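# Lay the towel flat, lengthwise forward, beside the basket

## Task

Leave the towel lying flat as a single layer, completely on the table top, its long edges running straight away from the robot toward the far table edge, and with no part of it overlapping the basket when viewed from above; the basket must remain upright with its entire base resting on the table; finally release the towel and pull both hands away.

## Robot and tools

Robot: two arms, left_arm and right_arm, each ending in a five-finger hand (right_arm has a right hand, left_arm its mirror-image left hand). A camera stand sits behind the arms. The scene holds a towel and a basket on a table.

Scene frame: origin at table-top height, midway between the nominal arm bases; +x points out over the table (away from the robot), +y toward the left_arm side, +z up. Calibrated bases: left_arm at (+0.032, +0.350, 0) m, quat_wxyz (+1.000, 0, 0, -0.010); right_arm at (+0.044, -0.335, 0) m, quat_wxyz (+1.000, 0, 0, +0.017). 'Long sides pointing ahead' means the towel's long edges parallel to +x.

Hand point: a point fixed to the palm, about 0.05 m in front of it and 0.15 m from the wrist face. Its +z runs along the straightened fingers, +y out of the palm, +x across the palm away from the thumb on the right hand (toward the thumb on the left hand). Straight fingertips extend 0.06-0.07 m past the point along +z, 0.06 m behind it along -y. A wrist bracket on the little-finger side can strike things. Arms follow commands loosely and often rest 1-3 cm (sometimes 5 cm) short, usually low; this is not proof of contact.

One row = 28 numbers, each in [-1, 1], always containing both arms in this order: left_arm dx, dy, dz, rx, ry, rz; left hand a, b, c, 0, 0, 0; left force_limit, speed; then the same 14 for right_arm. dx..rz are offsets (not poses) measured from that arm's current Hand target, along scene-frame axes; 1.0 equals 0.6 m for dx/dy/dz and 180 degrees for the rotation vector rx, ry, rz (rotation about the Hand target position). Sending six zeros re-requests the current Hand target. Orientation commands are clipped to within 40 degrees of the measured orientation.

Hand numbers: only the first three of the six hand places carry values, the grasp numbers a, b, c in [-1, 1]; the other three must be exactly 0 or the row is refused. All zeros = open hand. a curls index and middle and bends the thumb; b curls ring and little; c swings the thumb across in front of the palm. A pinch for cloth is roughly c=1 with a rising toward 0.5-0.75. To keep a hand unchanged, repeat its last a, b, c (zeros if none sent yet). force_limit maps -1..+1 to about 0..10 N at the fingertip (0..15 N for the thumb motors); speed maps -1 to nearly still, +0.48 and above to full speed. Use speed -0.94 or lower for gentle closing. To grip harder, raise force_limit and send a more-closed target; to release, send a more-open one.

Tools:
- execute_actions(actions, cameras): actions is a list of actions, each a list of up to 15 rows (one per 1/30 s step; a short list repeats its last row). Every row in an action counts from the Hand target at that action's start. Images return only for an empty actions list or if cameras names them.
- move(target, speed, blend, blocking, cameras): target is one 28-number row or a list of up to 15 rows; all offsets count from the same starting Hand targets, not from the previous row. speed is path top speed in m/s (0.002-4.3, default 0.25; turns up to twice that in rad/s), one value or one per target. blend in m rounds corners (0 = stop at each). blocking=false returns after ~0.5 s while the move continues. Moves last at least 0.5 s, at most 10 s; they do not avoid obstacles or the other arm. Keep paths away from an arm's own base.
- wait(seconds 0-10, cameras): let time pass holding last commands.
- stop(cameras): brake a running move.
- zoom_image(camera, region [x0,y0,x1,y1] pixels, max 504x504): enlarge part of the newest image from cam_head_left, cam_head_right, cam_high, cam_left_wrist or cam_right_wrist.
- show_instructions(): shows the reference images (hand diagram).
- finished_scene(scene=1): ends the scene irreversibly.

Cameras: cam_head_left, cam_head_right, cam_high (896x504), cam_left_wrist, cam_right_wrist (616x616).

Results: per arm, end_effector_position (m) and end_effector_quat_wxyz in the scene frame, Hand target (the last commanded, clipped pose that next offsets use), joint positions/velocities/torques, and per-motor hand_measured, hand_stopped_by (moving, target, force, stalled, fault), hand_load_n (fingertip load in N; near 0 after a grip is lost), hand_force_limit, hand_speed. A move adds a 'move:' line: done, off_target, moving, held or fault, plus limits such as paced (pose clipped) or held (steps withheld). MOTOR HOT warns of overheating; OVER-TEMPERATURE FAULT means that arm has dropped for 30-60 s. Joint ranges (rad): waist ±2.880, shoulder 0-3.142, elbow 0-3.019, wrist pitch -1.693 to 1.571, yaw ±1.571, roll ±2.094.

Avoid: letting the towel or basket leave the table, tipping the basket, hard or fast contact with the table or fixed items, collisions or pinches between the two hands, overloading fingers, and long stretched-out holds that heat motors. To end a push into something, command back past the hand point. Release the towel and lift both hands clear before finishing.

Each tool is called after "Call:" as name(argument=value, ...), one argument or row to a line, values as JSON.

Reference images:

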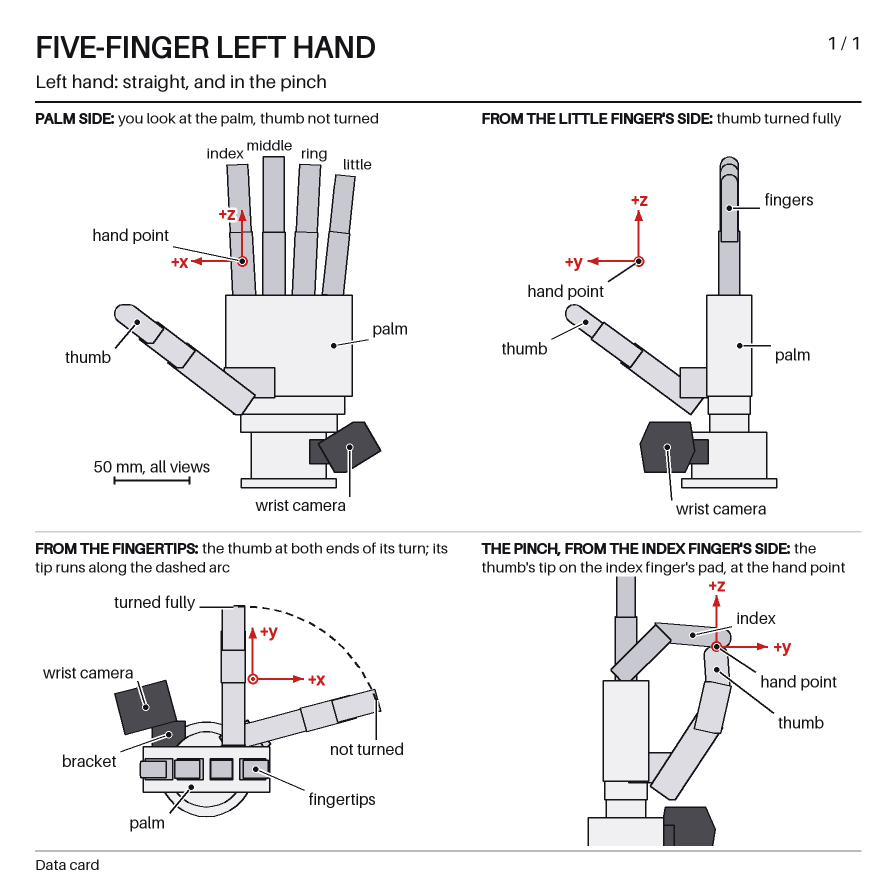

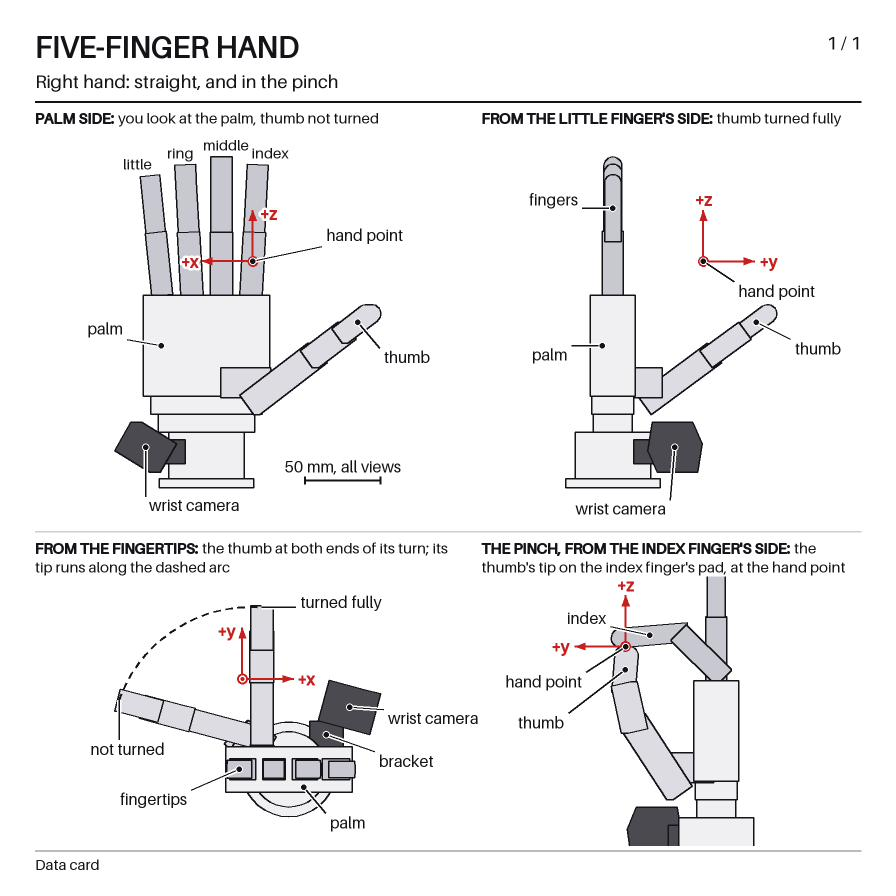

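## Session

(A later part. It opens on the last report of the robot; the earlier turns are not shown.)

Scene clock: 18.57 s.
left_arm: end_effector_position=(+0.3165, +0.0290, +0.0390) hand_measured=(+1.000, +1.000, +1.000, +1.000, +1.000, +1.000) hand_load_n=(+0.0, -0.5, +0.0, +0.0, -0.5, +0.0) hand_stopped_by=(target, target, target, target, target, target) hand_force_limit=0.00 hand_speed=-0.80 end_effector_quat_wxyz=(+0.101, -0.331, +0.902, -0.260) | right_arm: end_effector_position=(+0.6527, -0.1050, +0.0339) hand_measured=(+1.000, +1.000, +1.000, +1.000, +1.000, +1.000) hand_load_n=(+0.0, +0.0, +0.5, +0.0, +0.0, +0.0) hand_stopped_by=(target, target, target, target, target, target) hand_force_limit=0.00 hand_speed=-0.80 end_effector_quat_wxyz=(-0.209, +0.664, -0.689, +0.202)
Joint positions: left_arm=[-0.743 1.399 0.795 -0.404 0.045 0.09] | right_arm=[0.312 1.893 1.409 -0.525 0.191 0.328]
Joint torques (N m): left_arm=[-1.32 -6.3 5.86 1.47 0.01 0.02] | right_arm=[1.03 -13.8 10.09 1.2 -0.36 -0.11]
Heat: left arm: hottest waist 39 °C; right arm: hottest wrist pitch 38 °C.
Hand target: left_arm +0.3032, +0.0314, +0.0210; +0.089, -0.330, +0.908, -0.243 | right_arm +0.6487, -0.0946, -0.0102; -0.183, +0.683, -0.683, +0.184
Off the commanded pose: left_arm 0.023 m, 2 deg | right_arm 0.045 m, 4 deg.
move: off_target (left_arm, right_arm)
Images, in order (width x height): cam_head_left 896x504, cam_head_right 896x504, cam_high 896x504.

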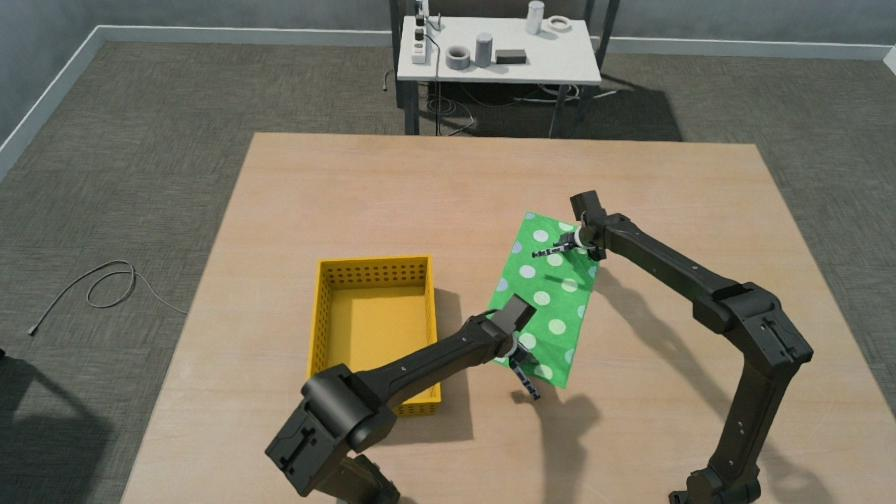

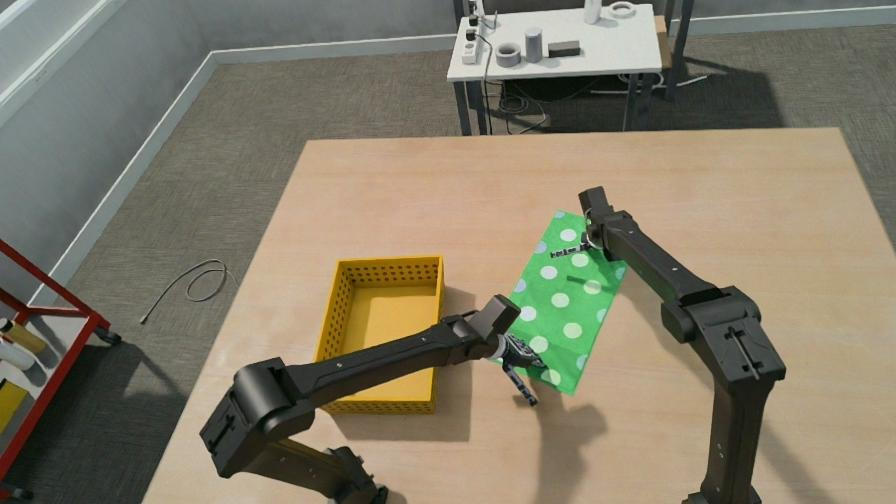

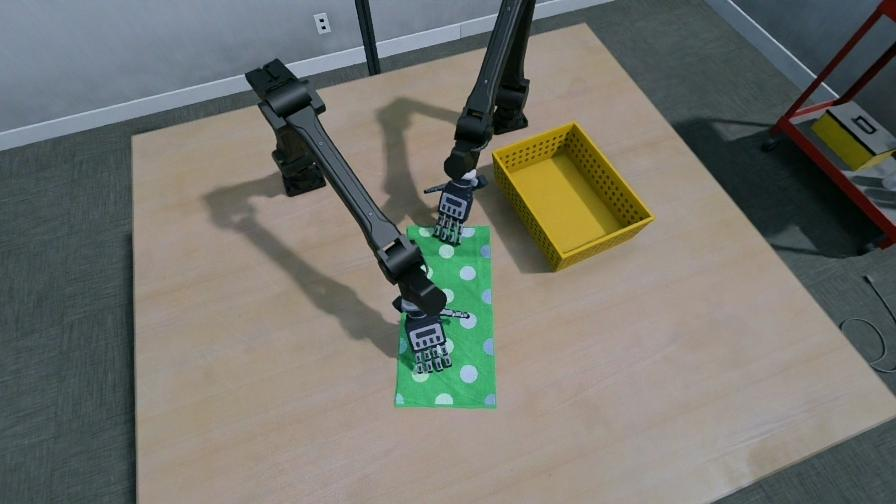

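Call:
move(
  target=[
    [-0.031, -0.0773, 0, 0, 0, 0.0583, 0,0,0,0,0,0, 0.0, -0.8, 0.0067, 0.0285, 0, 0, 0, 0.0583, 0,0,0,0,0,0, 0.0, -0.8],
    [-0.0458, -0.1582, 0, 0, 0, 0.1167, 0,0,0,0,0,0, 0.0, -0.8, 0.007, 0.0573, 0, 0, 0, 0.1167, 0,0,0,0,0,0, 0.0, -0.8],
  ],
  speed=0.06,
  blend=0.01,
  cameras=["cam_high", "cam_head_left", "cam_head_right"],
)

Scene clock: 22.70 s.
left_arm: end_effector_position=(+0.2861, -0.0571, +0.0367) hand_measured=(+1.000, +1.000, +1.000, +1.000, +1.000, +1.000) hand_load_n=(+0.0, +0.0, +0.5, +0.0, +0.0, +0.0) hand_stopped_by=(target, target, target, target, target, target) hand_force_limit=0.00 hand_speed=-0.80 end_effector_quat_wxyz=(+0.141, -0.496, +0.822, -0.244) | right_arm: end_effector_position=(+0.6590, -0.0715, +0.0337) hand_measured=(+1.000, +1.000, +1.000, +1.000, +1.000, +1.000) hand_load_n=(+0.0, +0.0, +0.5, +0.0, +0.0, +0.0) hand_stopped_by=(target, target, target, target, target, target) hand_force_limit=0.00 hand_speed=-0.80 end_effector_quat_wxyz=(-0.239, +0.779, -0.555, +0.170)
Joint positions: left_arm=[-0.987 1.506 0.905 -0.458 -0.263 -0.454] | right_arm=[0.328 1.946 1.49 -0.52 0.016 0.025]
Joint torques (N m): left_arm=[-1.61 -6.07 8.9 0.49 0.23 0.03] | right_arm=[1.32 -15.03 10.41 0.92 -0.3 -0.13]
Heat: left arm: hottest waist 39 °C; right arm: hottest elbow 38 °C.
Hand target: left_arm +0.2757, -0.0636, +0.0211; +0.132, -0.491, +0.832, -0.223 | right_arm +0.6529, -0.0602, -0.0102; -0.213, +0.796, -0.547, +0.147
Off the commanded pose: left_arm 0.020 m, 3 deg | right_arm 0.046 m, 5 deg.
move: off_target (left_arm, right_arm)
Images, in order (width x height): cam_head_left 896x504, cam_head_right 896x504, cam_high 896x504.

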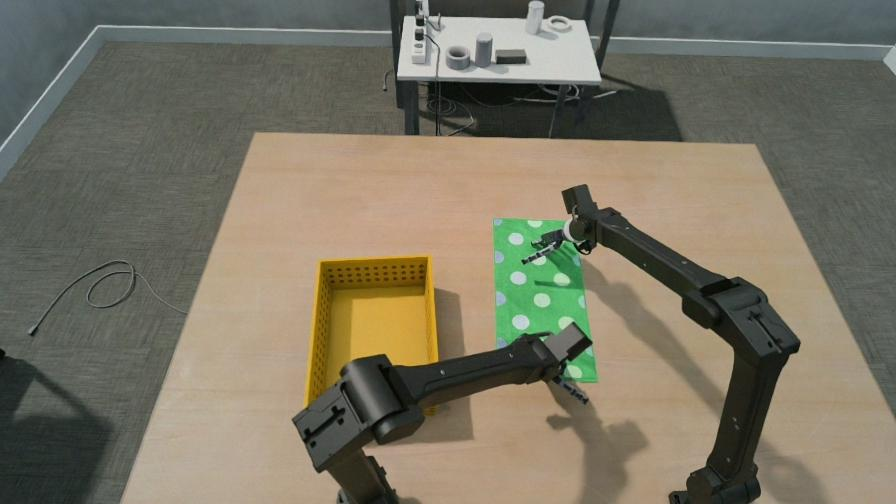

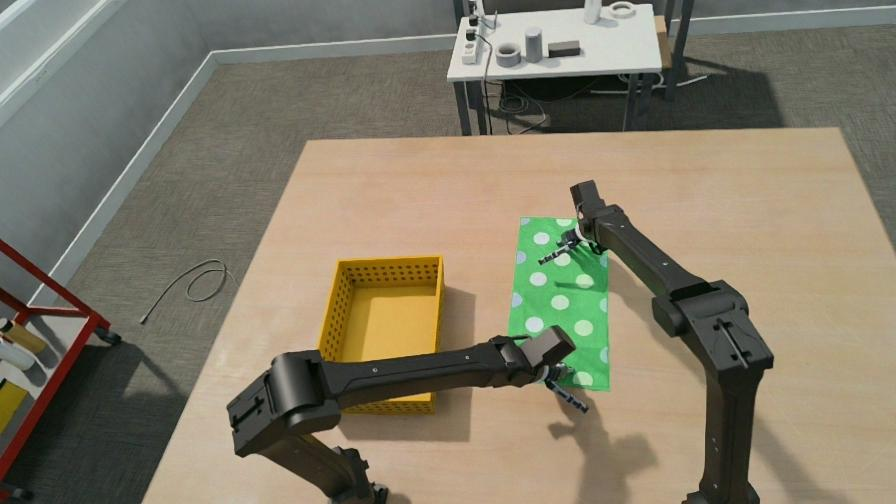

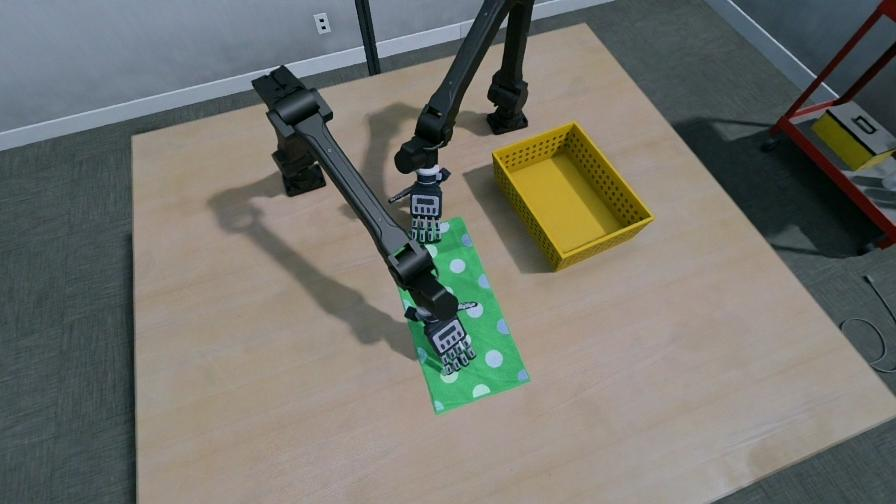

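Call:
zoom_image(
  camera="cam_head_left",
  region=[470, 200, 630, 400],
)

Call:
zoom_image(
  camera="cam_head_right",
  region=[490, 200, 650, 400],
)

Call:
zoom_image(
  camera="cam_high",
  region=[380, 200, 560, 430],
)

Scaled by 2.520.

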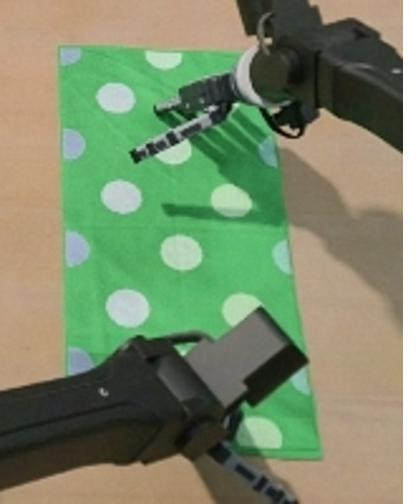

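Scaled by 2.520.

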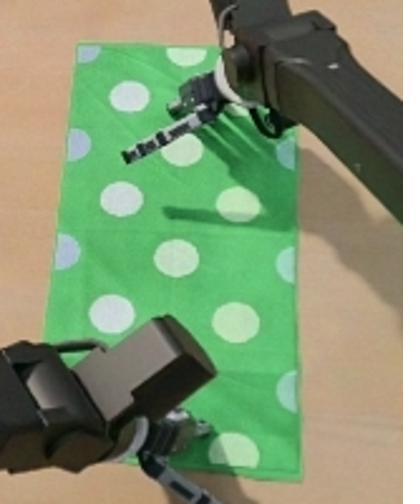

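Scaled by 2.191.

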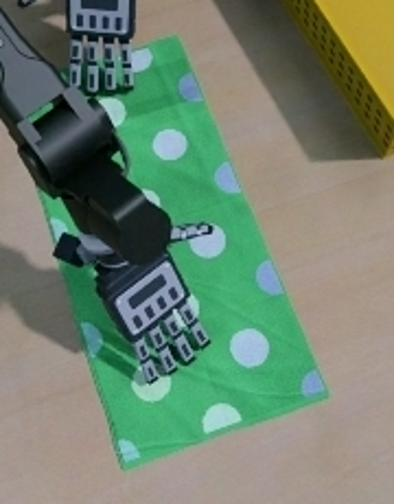

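Call:
zoom_image(
  camera="cam_head_left",
  region=[696, 100, 896, 504],
)

Call:
zoom_image(
  camera="cam_head_left",
  region=[100, 100, 300, 504],
)

Call:
zoom_image(
  camera="cam_head_right",
  region=[100, 100, 350, 504],
)

Call:
zoom_image(
  camera="cam_head_right",
  region=[696, 100, 896, 504],
)

Scaled by 1.248.

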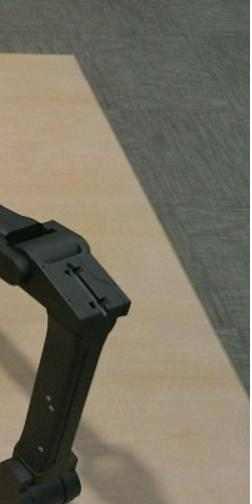

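Scaled by 1.248.

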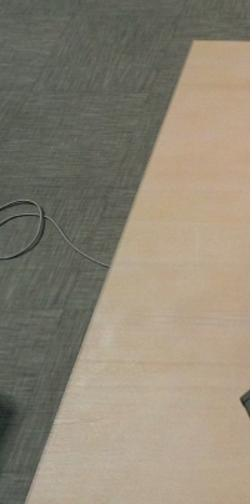

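Scaled by 1.248.

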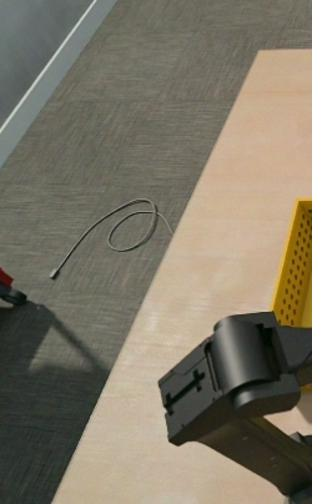

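Scaled by 1.248.

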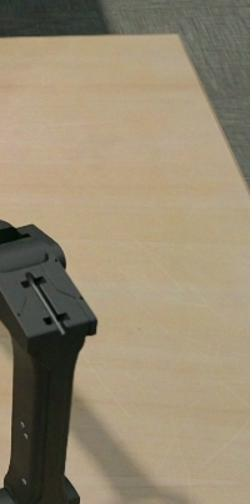

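Call:
move(
  target=[
    [0, -0.0067, 0, 0, 0, 0.014, 0,0,0,0,0,0, 0.0, -0.8, 0, 0.0283, 0, 0, 0, 0.014, 0,0,0,0,0,0, 0.0, -0.8],
    [0, -0.0067, 0.15, 0, 0, 0.014, 0,0,0,0,0,0, 0.0, -0.8, 0, 0.0283, 0.2, 0, 0, 0.014, 0,0,0,0,0,0, 0.0, -0.8],
  ],
  speed=[0.05, 0.12],
  cameras=["cam_high", "cam_head_left", "cam_head_right"],
)

Scene clock: 26.50 s.
left_arm: end_effector_position=(+0.2718, -0.0468, +0.0884) hand_measured=(+1.000, +1.000, +1.000, +1.000, +1.000, +1.000) hand_load_n=(+0.0, +0.0, +0.0, +0.0, -0.5, -0.5) hand_stopped_by=(target, target, target, target, target, target) hand_force_limit=0.00 hand_speed=-0.80 end_effector_quat_wxyz=(+0.141, -0.511, +0.825, -0.196) | right_arm: end_effector_position=(+0.6428, -0.0536, +0.0871) hand_measured=(+1.000, +1.000, +1.000, +1.000, +1.000, +1.000) hand_load_n=(+0.0, +0.0, +0.0, +0.0, +0.0, -0.5) hand_stopped_by=(target, target, target, target, target, target) hand_force_limit=0.00 hand_speed=-0.80 end_effector_quat_wxyz=(-0.201, +0.806, -0.540, +0.134)
Joint positions: left_arm=[-1.004 1.445 1.02 -0.742 -0.28 -0.506] | right_arm=[0.359 1.939 1.655 -0.799 0 0.004]
Joint torques (N m): left_arm=[-1.08 -10.11 11.77 0.81 -0.05 0.01] | right_arm=[0.62 -23.18 12.97 0.69 -0.08 -0.11]
Heat: left arm: hottest waist 39 °C; right arm: hottest elbow 38 °C.
Hand target: left_arm +0.2757, -0.0676, +0.1111; +0.137, -0.509, +0.821, -0.220 | right_arm +0.6530, -0.0434, +0.1098; -0.216, +0.808, -0.529, +0.142
Off the commanded pose: left_arm 0.031 m, 3 deg | right_arm 0.027 m, 2 deg.
move: off_target (left_arm, right_arm)
Images, in order (width x height): cam_head_left 896x504, cam_head_right 896x504, cam_high 896x504.

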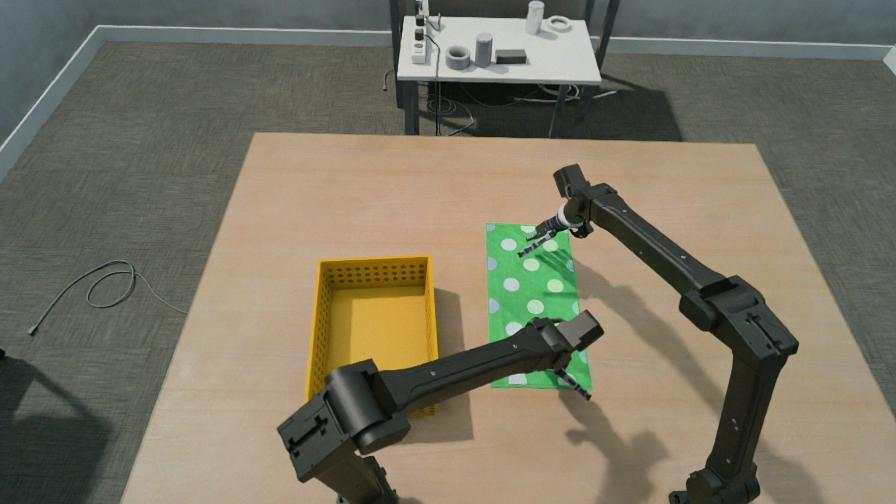

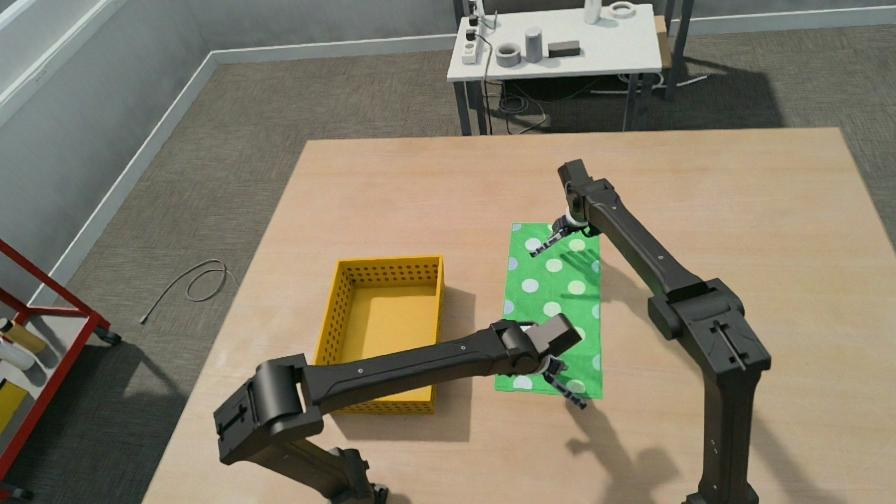

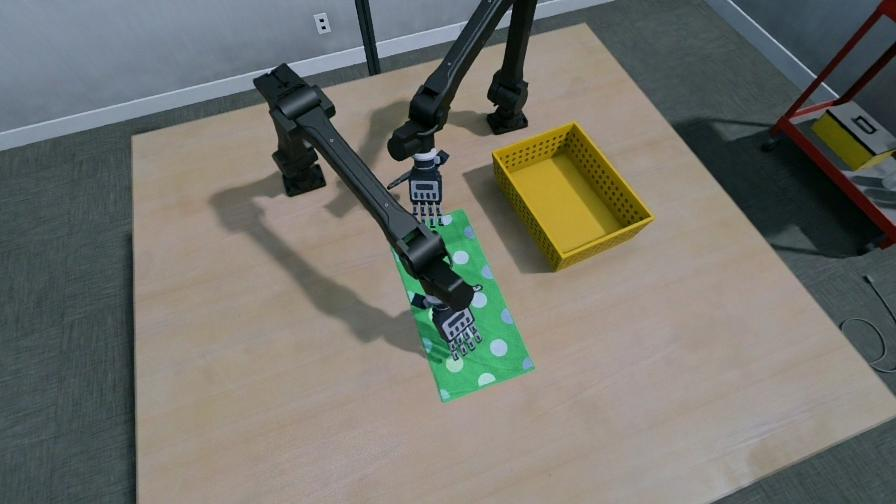

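Call:
zoom_image(
  camera="cam_head_left",
  region=[460, 200, 620, 400],
)

Call:
zoom_image(
  camera="cam_head_right",
  region=[480, 200, 640, 400],
)

Call:
zoom_image(
  camera="cam_high",
  region=[380, 190, 560, 420],
)

Scaled by 2.520.

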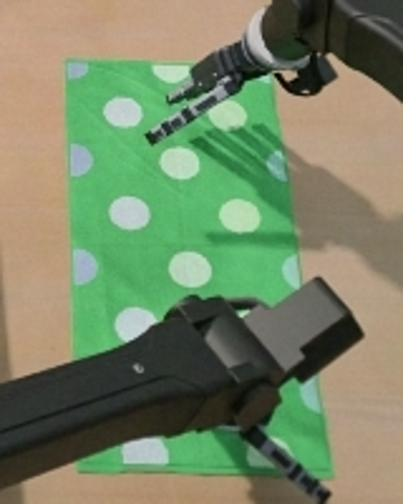

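Scaled by 2.520.

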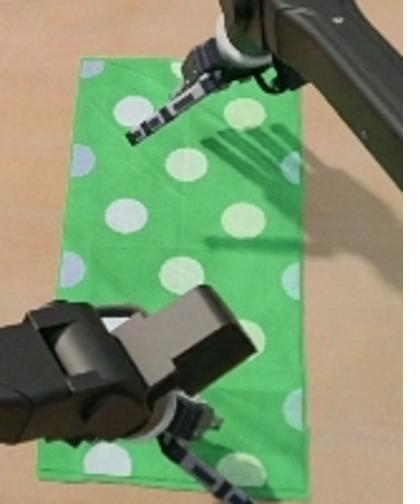

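Scaled by 2.191.

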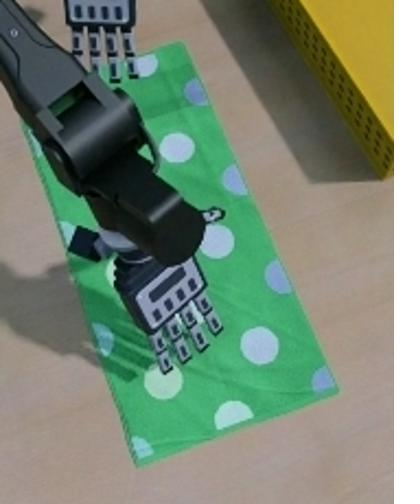

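Call:
move(
  target=[
    [0, 0, 0.1667, 0, 0, 0, 0,0,0,0,0,0, 0.0, -0.8, 0, 0, 0.1667, 0, 0, 0, 0,0,0,0,0,0, 0.0, -0.8],
    [-0.033, 0.333, 0.267, 0, 0, 0, 0,0,0,0,0,0, 0.0, -0.8, -0.338, -0.561, 0.267, 0, 0, -0.111, 0,0,0,0,0,0, 0.0, -0.8],
  ],
  speed=0.25,
  blend=0.04,
  cameras=["cam_high", "cam_head_left", "cam_head_right"],
)

Scene clock: 29.90 s.
left_arm: end_effector_position=(+0.2574, +0.1269, +0.2777) hand_measured=(+1.000, +1.000, +1.000, +1.000, +1.000, +1.000) hand_load_n=(+0.0, +0.0, -0.5, +0.0, -0.5, +0.0) hand_stopped_by=(target, target, target, target, target, target) hand_force_limit=0.00 hand_speed=-0.80 end_effector_quat_wxyz=(+0.139, -0.508, +0.819, -0.229) | right_arm: end_effector_position=(+0.4577, -0.3840, +0.2761) hand_measured=(+1.000, +1.000, +1.000, +1.000, +1.000, +1.000) hand_load_n=(+0.0, +0.0, +0.0, +0.0, +0.0, +0.0) hand_stopped_by=(target, target, target, target, target, target) hand_force_limit=0.00 hand_speed=-0.80 end_effector_quat_wxyz=(-0.194, +0.696, -0.666, +0.188)
Joint positions: left_arm=[-0.699 0.923 1.095 -1.214 -0.128 -0.225] | right_arm=[-0.251 1.221 1.293 -1.112 -0.131 -0.226]
Joint torques (N m): left_arm=[0.85 -2.96 7.76 1.02 0.08 0.17] | right_arm=[0.44 -10.11 8.34 0.76 -0.17 -0.15]
Heat: left arm: hottest waist 39 °C; right arm: hottest elbow 38 °C.
Hand target: left_arm +0.2559, +0.1322, +0.2712; +0.137, -0.509, +0.821, -0.220 | right_arm +0.4501, -0.3800, +0.2701; -0.188, +0.704, -0.661, +0.178
Off the commanded pose: left_arm 0.008 m, 1 deg | right_arm 0.010 m, 2 deg.
move: done
Images, in order (width x height): cam_head_left 896x504, cam_head_right 896x504, cam_high 896x504.

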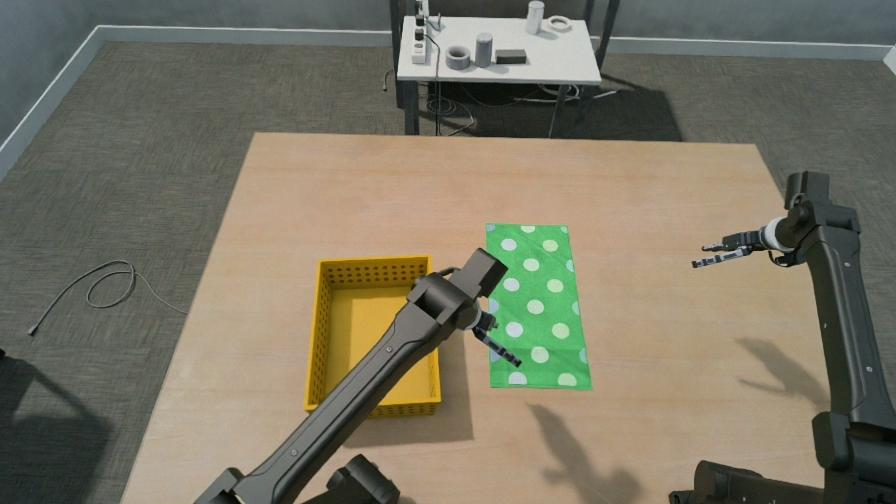

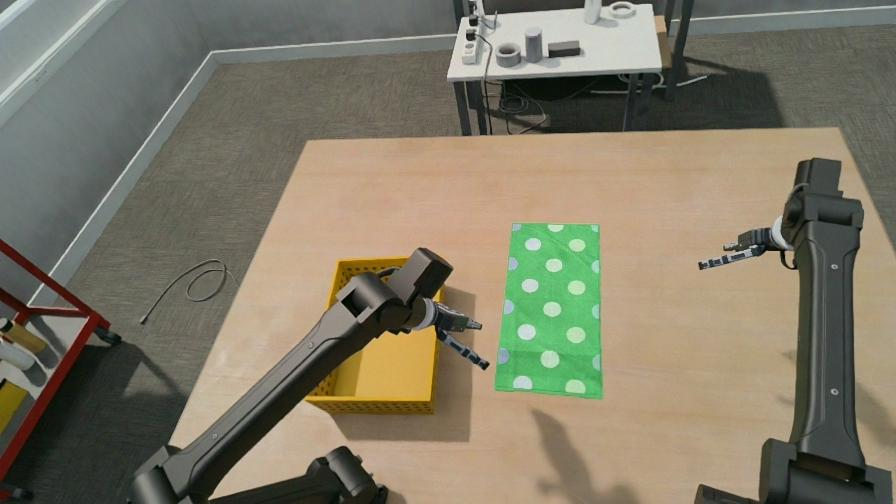

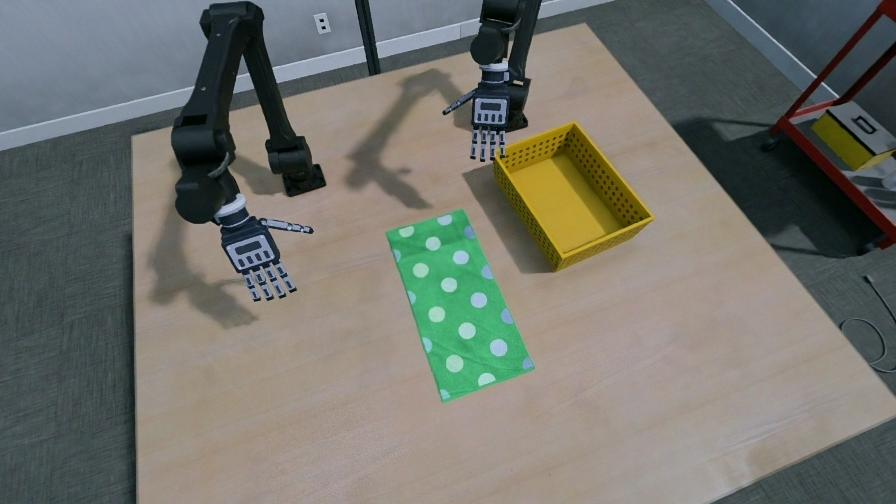

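Call:
zoom_image(
  camera="cam_head_right",
  region=[480, 210, 620, 410],
)

Call:
zoom_image(
  camera="cam_high",
  region=[380, 200, 540, 410],
)

Call:
zoom_image(
  camera="cam_head_left",
  region=[480, 330, 600, 400],
)

Scaled by 2.520.

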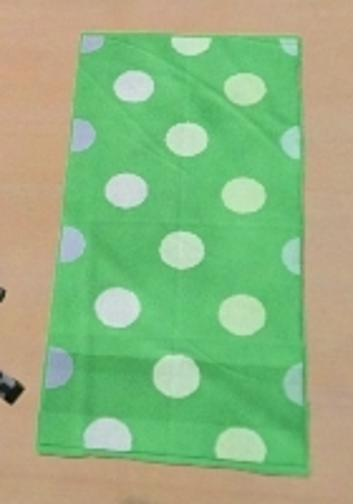

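Scaled by 2.400.

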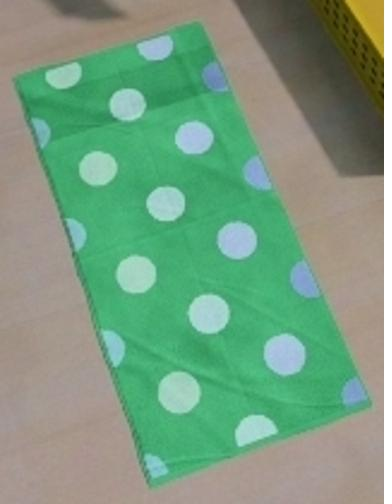

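Scaled by 4.200.

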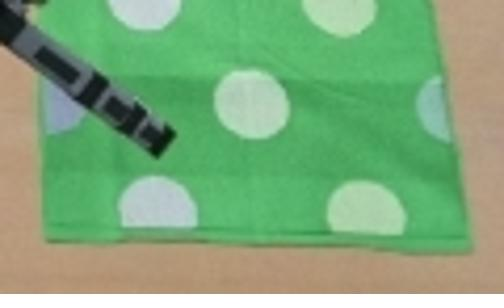

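Call:
wait(
  seconds=0,
  cameras=["all"],
)

Scene clock: 30.67 s.
left_arm: end_effector_position=(+0.2574, +0.1269, +0.2777) hand_measured=(+1.000, +1.000, +1.000, +1.000, +1.000, +1.000) hand_load_n=(+0.0, +0.0, +0.0, +0.0, +0.0, -0.5) hand_stopped_by=(target, target, target, target, target, target) hand_force_limit=0.00 hand_speed=-0.80 end_effector_quat_wxyz=(+0.139, -0.508, +0.819, -0.229) | right_arm: end_effector_position=(+0.4577, -0.3841, +0.2760) hand_measured=(+1.000, +1.000, +1.000, +1.000, +1.000, +1.000) hand_load_n=(+0.0, +0.0, +0.0, +0.0, +0.0, -0.5) hand_stopped_by=(target, target, target, target, target, target) hand_force_limit=0.00 hand_speed=-0.80 end_effector_quat_wxyz=(-0.193, +0.696, -0.665, +0.188)
Joint positions: left_arm=[-0.699 0.923 1.095 -1.214 -0.128 -0.224] | right_arm=[-0.251 1.221 1.293 -1.112 -0.131 -0.227]
Joint torques (N m): left_arm=[0.85 -2.96 7.75 1.02 0.08 0.16] | right_arm=[0.44 -10.11 8.34 0.76 -0.17 -0.11]
Heat: left arm: hottest waist 39 °C; right arm: hottest elbow 38 °C.
Hand target: left_arm +0.2559, +0.1322, +0.2712; +0.137, -0.509, +0.821, -0.220 | right_arm +0.4501, -0.3800, +0.2701; -0.188, +0.704, -0.661, +0.178
Off the commanded pose: left_arm 0.008 m, 1 deg | right_arm 0.010 m, 2 deg.

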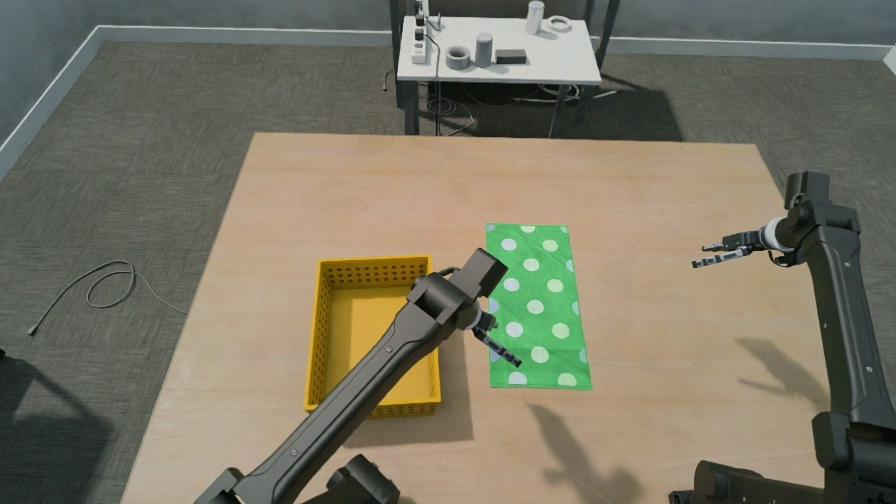

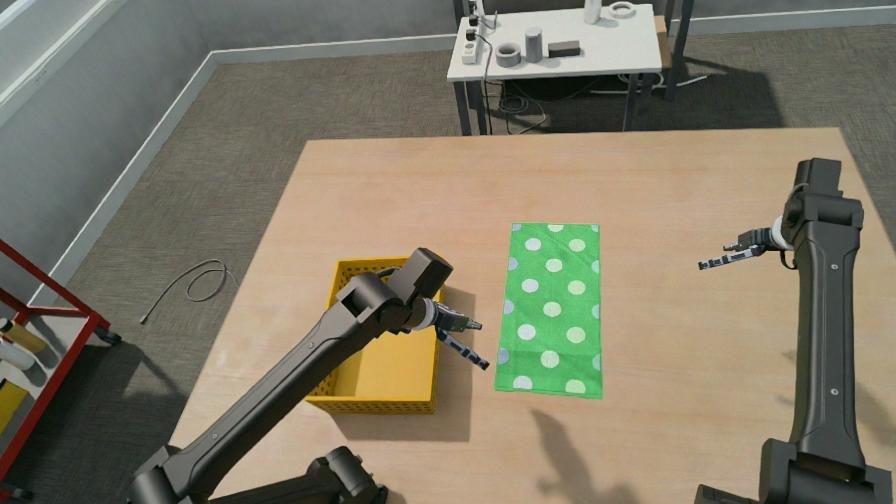

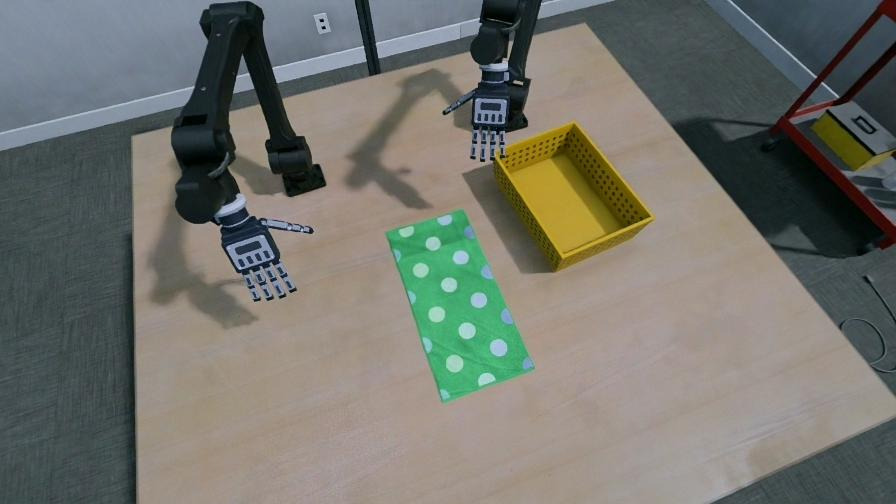

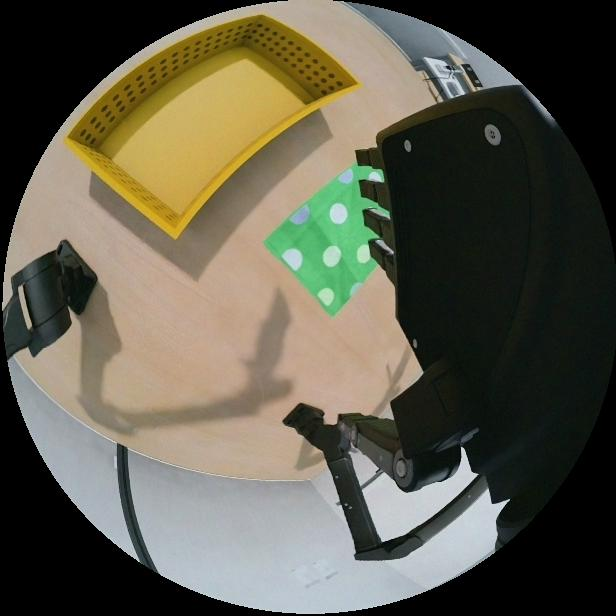

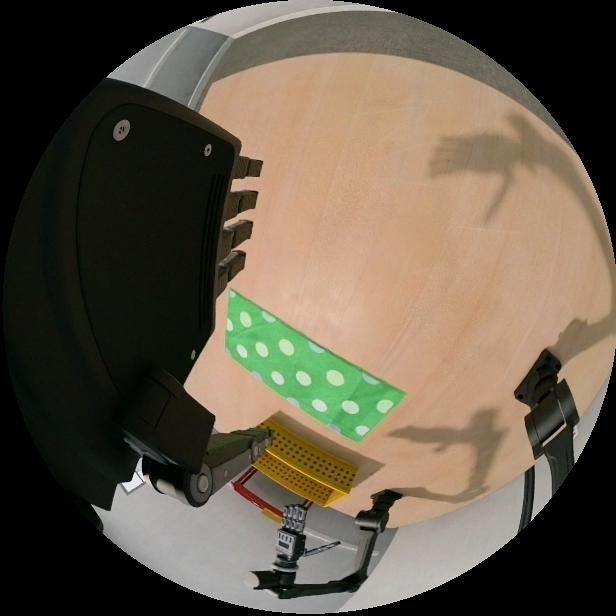

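Call:
zoom_image(
  camera="cam_left_wrist",
  region=[255, 160, 395, 325],
)

Call:
zoom_image(
  camera="cam_head_right",
  region=[485, 370, 615, 405],
)

Call:
zoom_image(
  camera="cam_high",
  region=[425, 350, 545, 410],
)

Call:
zoom_image(
  camera="cam_high",
  region=[380, 205, 480, 265],
)

Call:
zoom_image(
  camera="cam_right_wrist",
  region=[220, 280, 420, 450],
)

Scaled by 3.055 from the camera's 616x616 image, which has a finer 880x880 frame.

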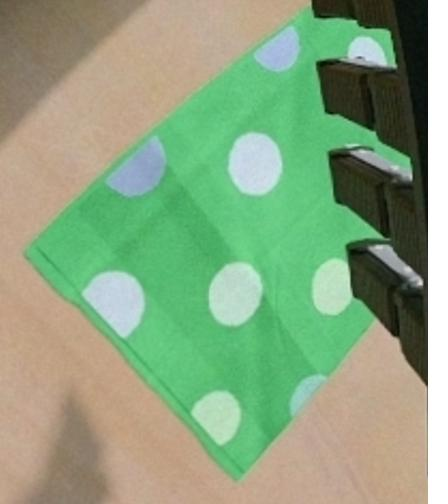

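Scaled by 3.877.

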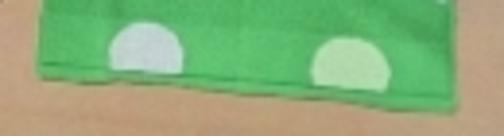

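Scaled by 4.200.

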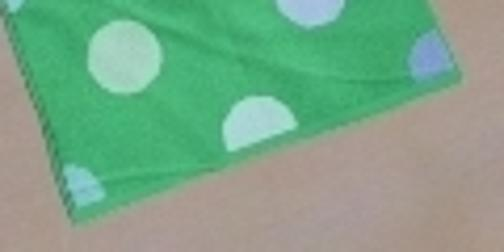

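Scaled by 5.040.

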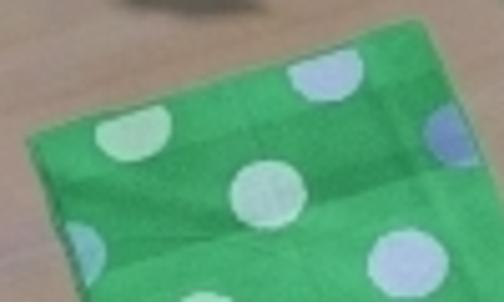

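Scaled by 2.520 from the camera's 616x616 image, which has a finer 880x880 frame.

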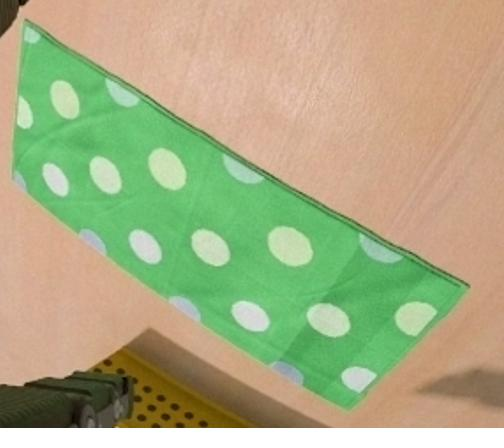

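Call:
move(
  target=[0, 0, 0, 0, 0, 0, 0,0,0,0,0,0, 0.0, -0.8, 0, 0.3, -0.22, 0, 0, 0, 0,0,0,0,0,0, 0.0, -0.8],
  speed=0.25,
  cameras=["cam_right_wrist", "cam_head_left"],
)

Scene clock: 33.17 s.
left_arm: end_effector_position=(+0.2574, +0.1270, +0.2777) hand_measured=(+1.000, +1.000, +1.000, +1.000, +1.000, +1.000) hand_load_n=(+0.0, +0.0, +0.0, -0.5, -0.5, +0.0) hand_stopped_by=(target, target, target, target, target, target) hand_force_limit=0.00 hand_speed=-0.80 end_effector_quat_wxyz=(+0.139, -0.508, +0.819, -0.229) | right_arm: end_effector_position=(+0.4479, -0.1988, +0.1480) hand_measured=(+1.000, +1.000, +1.000, +1.000, +1.000, +1.000) hand_load_n=(+0.0, +0.0, +0.0, +0.0, +0.0, +0.0) hand_stopped_by=(target, target, target, target, target, target) hand_force_limit=0.00 hand_speed=-0.80 end_effector_quat_wxyz=(-0.193, +0.709, -0.654, +0.180)
Joint positions: left_arm=[-0.699 0.923 1.095 -1.214 -0.128 -0.224] | right_arm=[0.245 1.254 0.985 -0.778 0.103 0.171]
Joint torques (N m): left_arm=[0.85 -2.96 7.76 1.02 0.08 0.16] | right_arm=[-0.26 -8.41 8.38 1.98 0.32 0.11]
Heat: left arm: hottest waist 39 °C; right arm: hottest elbow 38 °C.
Hand target: left_arm +0.2559, +0.1323, +0.2712; +0.137, -0.509, +0.821, -0.220 | right_arm +0.4501, -0.1999, +0.1381; -0.188, +0.704, -0.661, +0.178
Off the commanded pose: left_arm 0.008 m, 1 deg | right_arm 0.010 m, 1 deg.
move: done
Images, in order (width x height): cam_head_left 896x504, cam_right_wrist 616x616.

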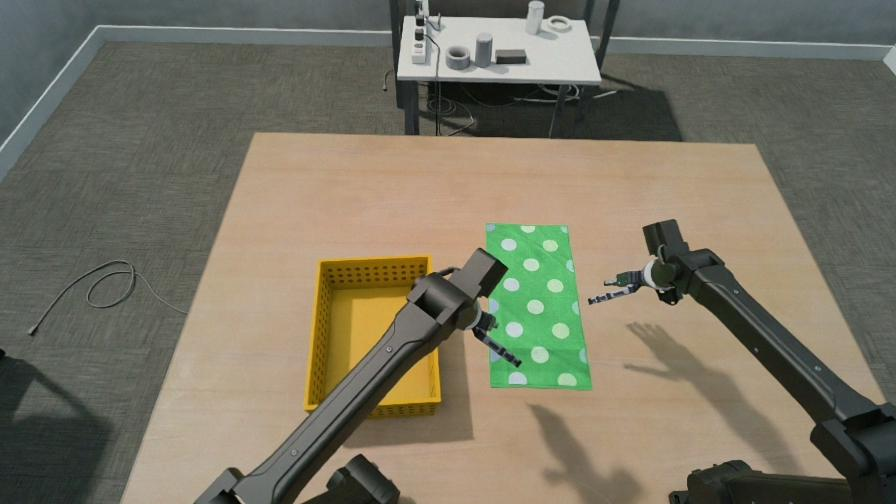

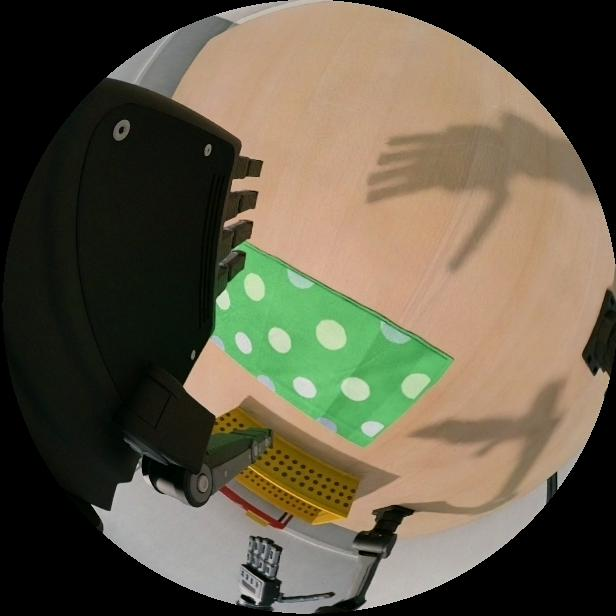

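Call:
zoom_image(
  camera="cam_right_wrist",
  region=[360, 290, 470, 400],
)

Call:
zoom_image(
  camera="cam_right_wrist",
  region=[240, 230, 400, 350],
)

Call:
zoom_image(
  camera="cam_right_wrist",
  region=[300, 360, 460, 460],
)

Scaled by 4.582 from the camera's 616x616 image, which has a finer 880x880 frame.

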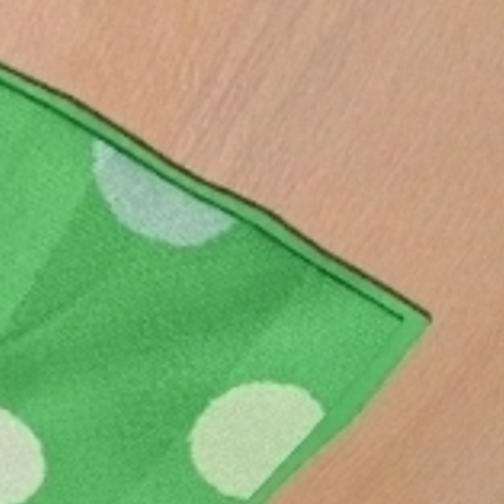

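Scaled by 3.150 from the camera's 616x616 image, which has a finer 880x880 frame.

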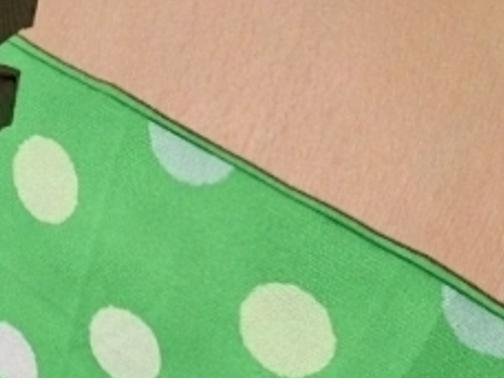

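Scaled by 3.150 from the camera's 616x616 image, which has a finer 880x880 frame.

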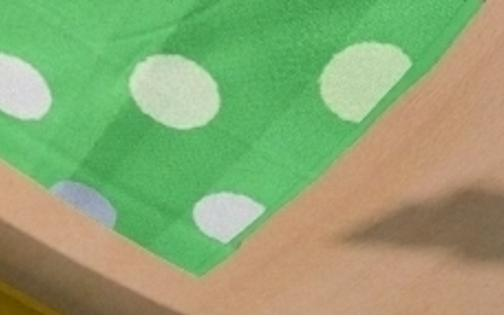

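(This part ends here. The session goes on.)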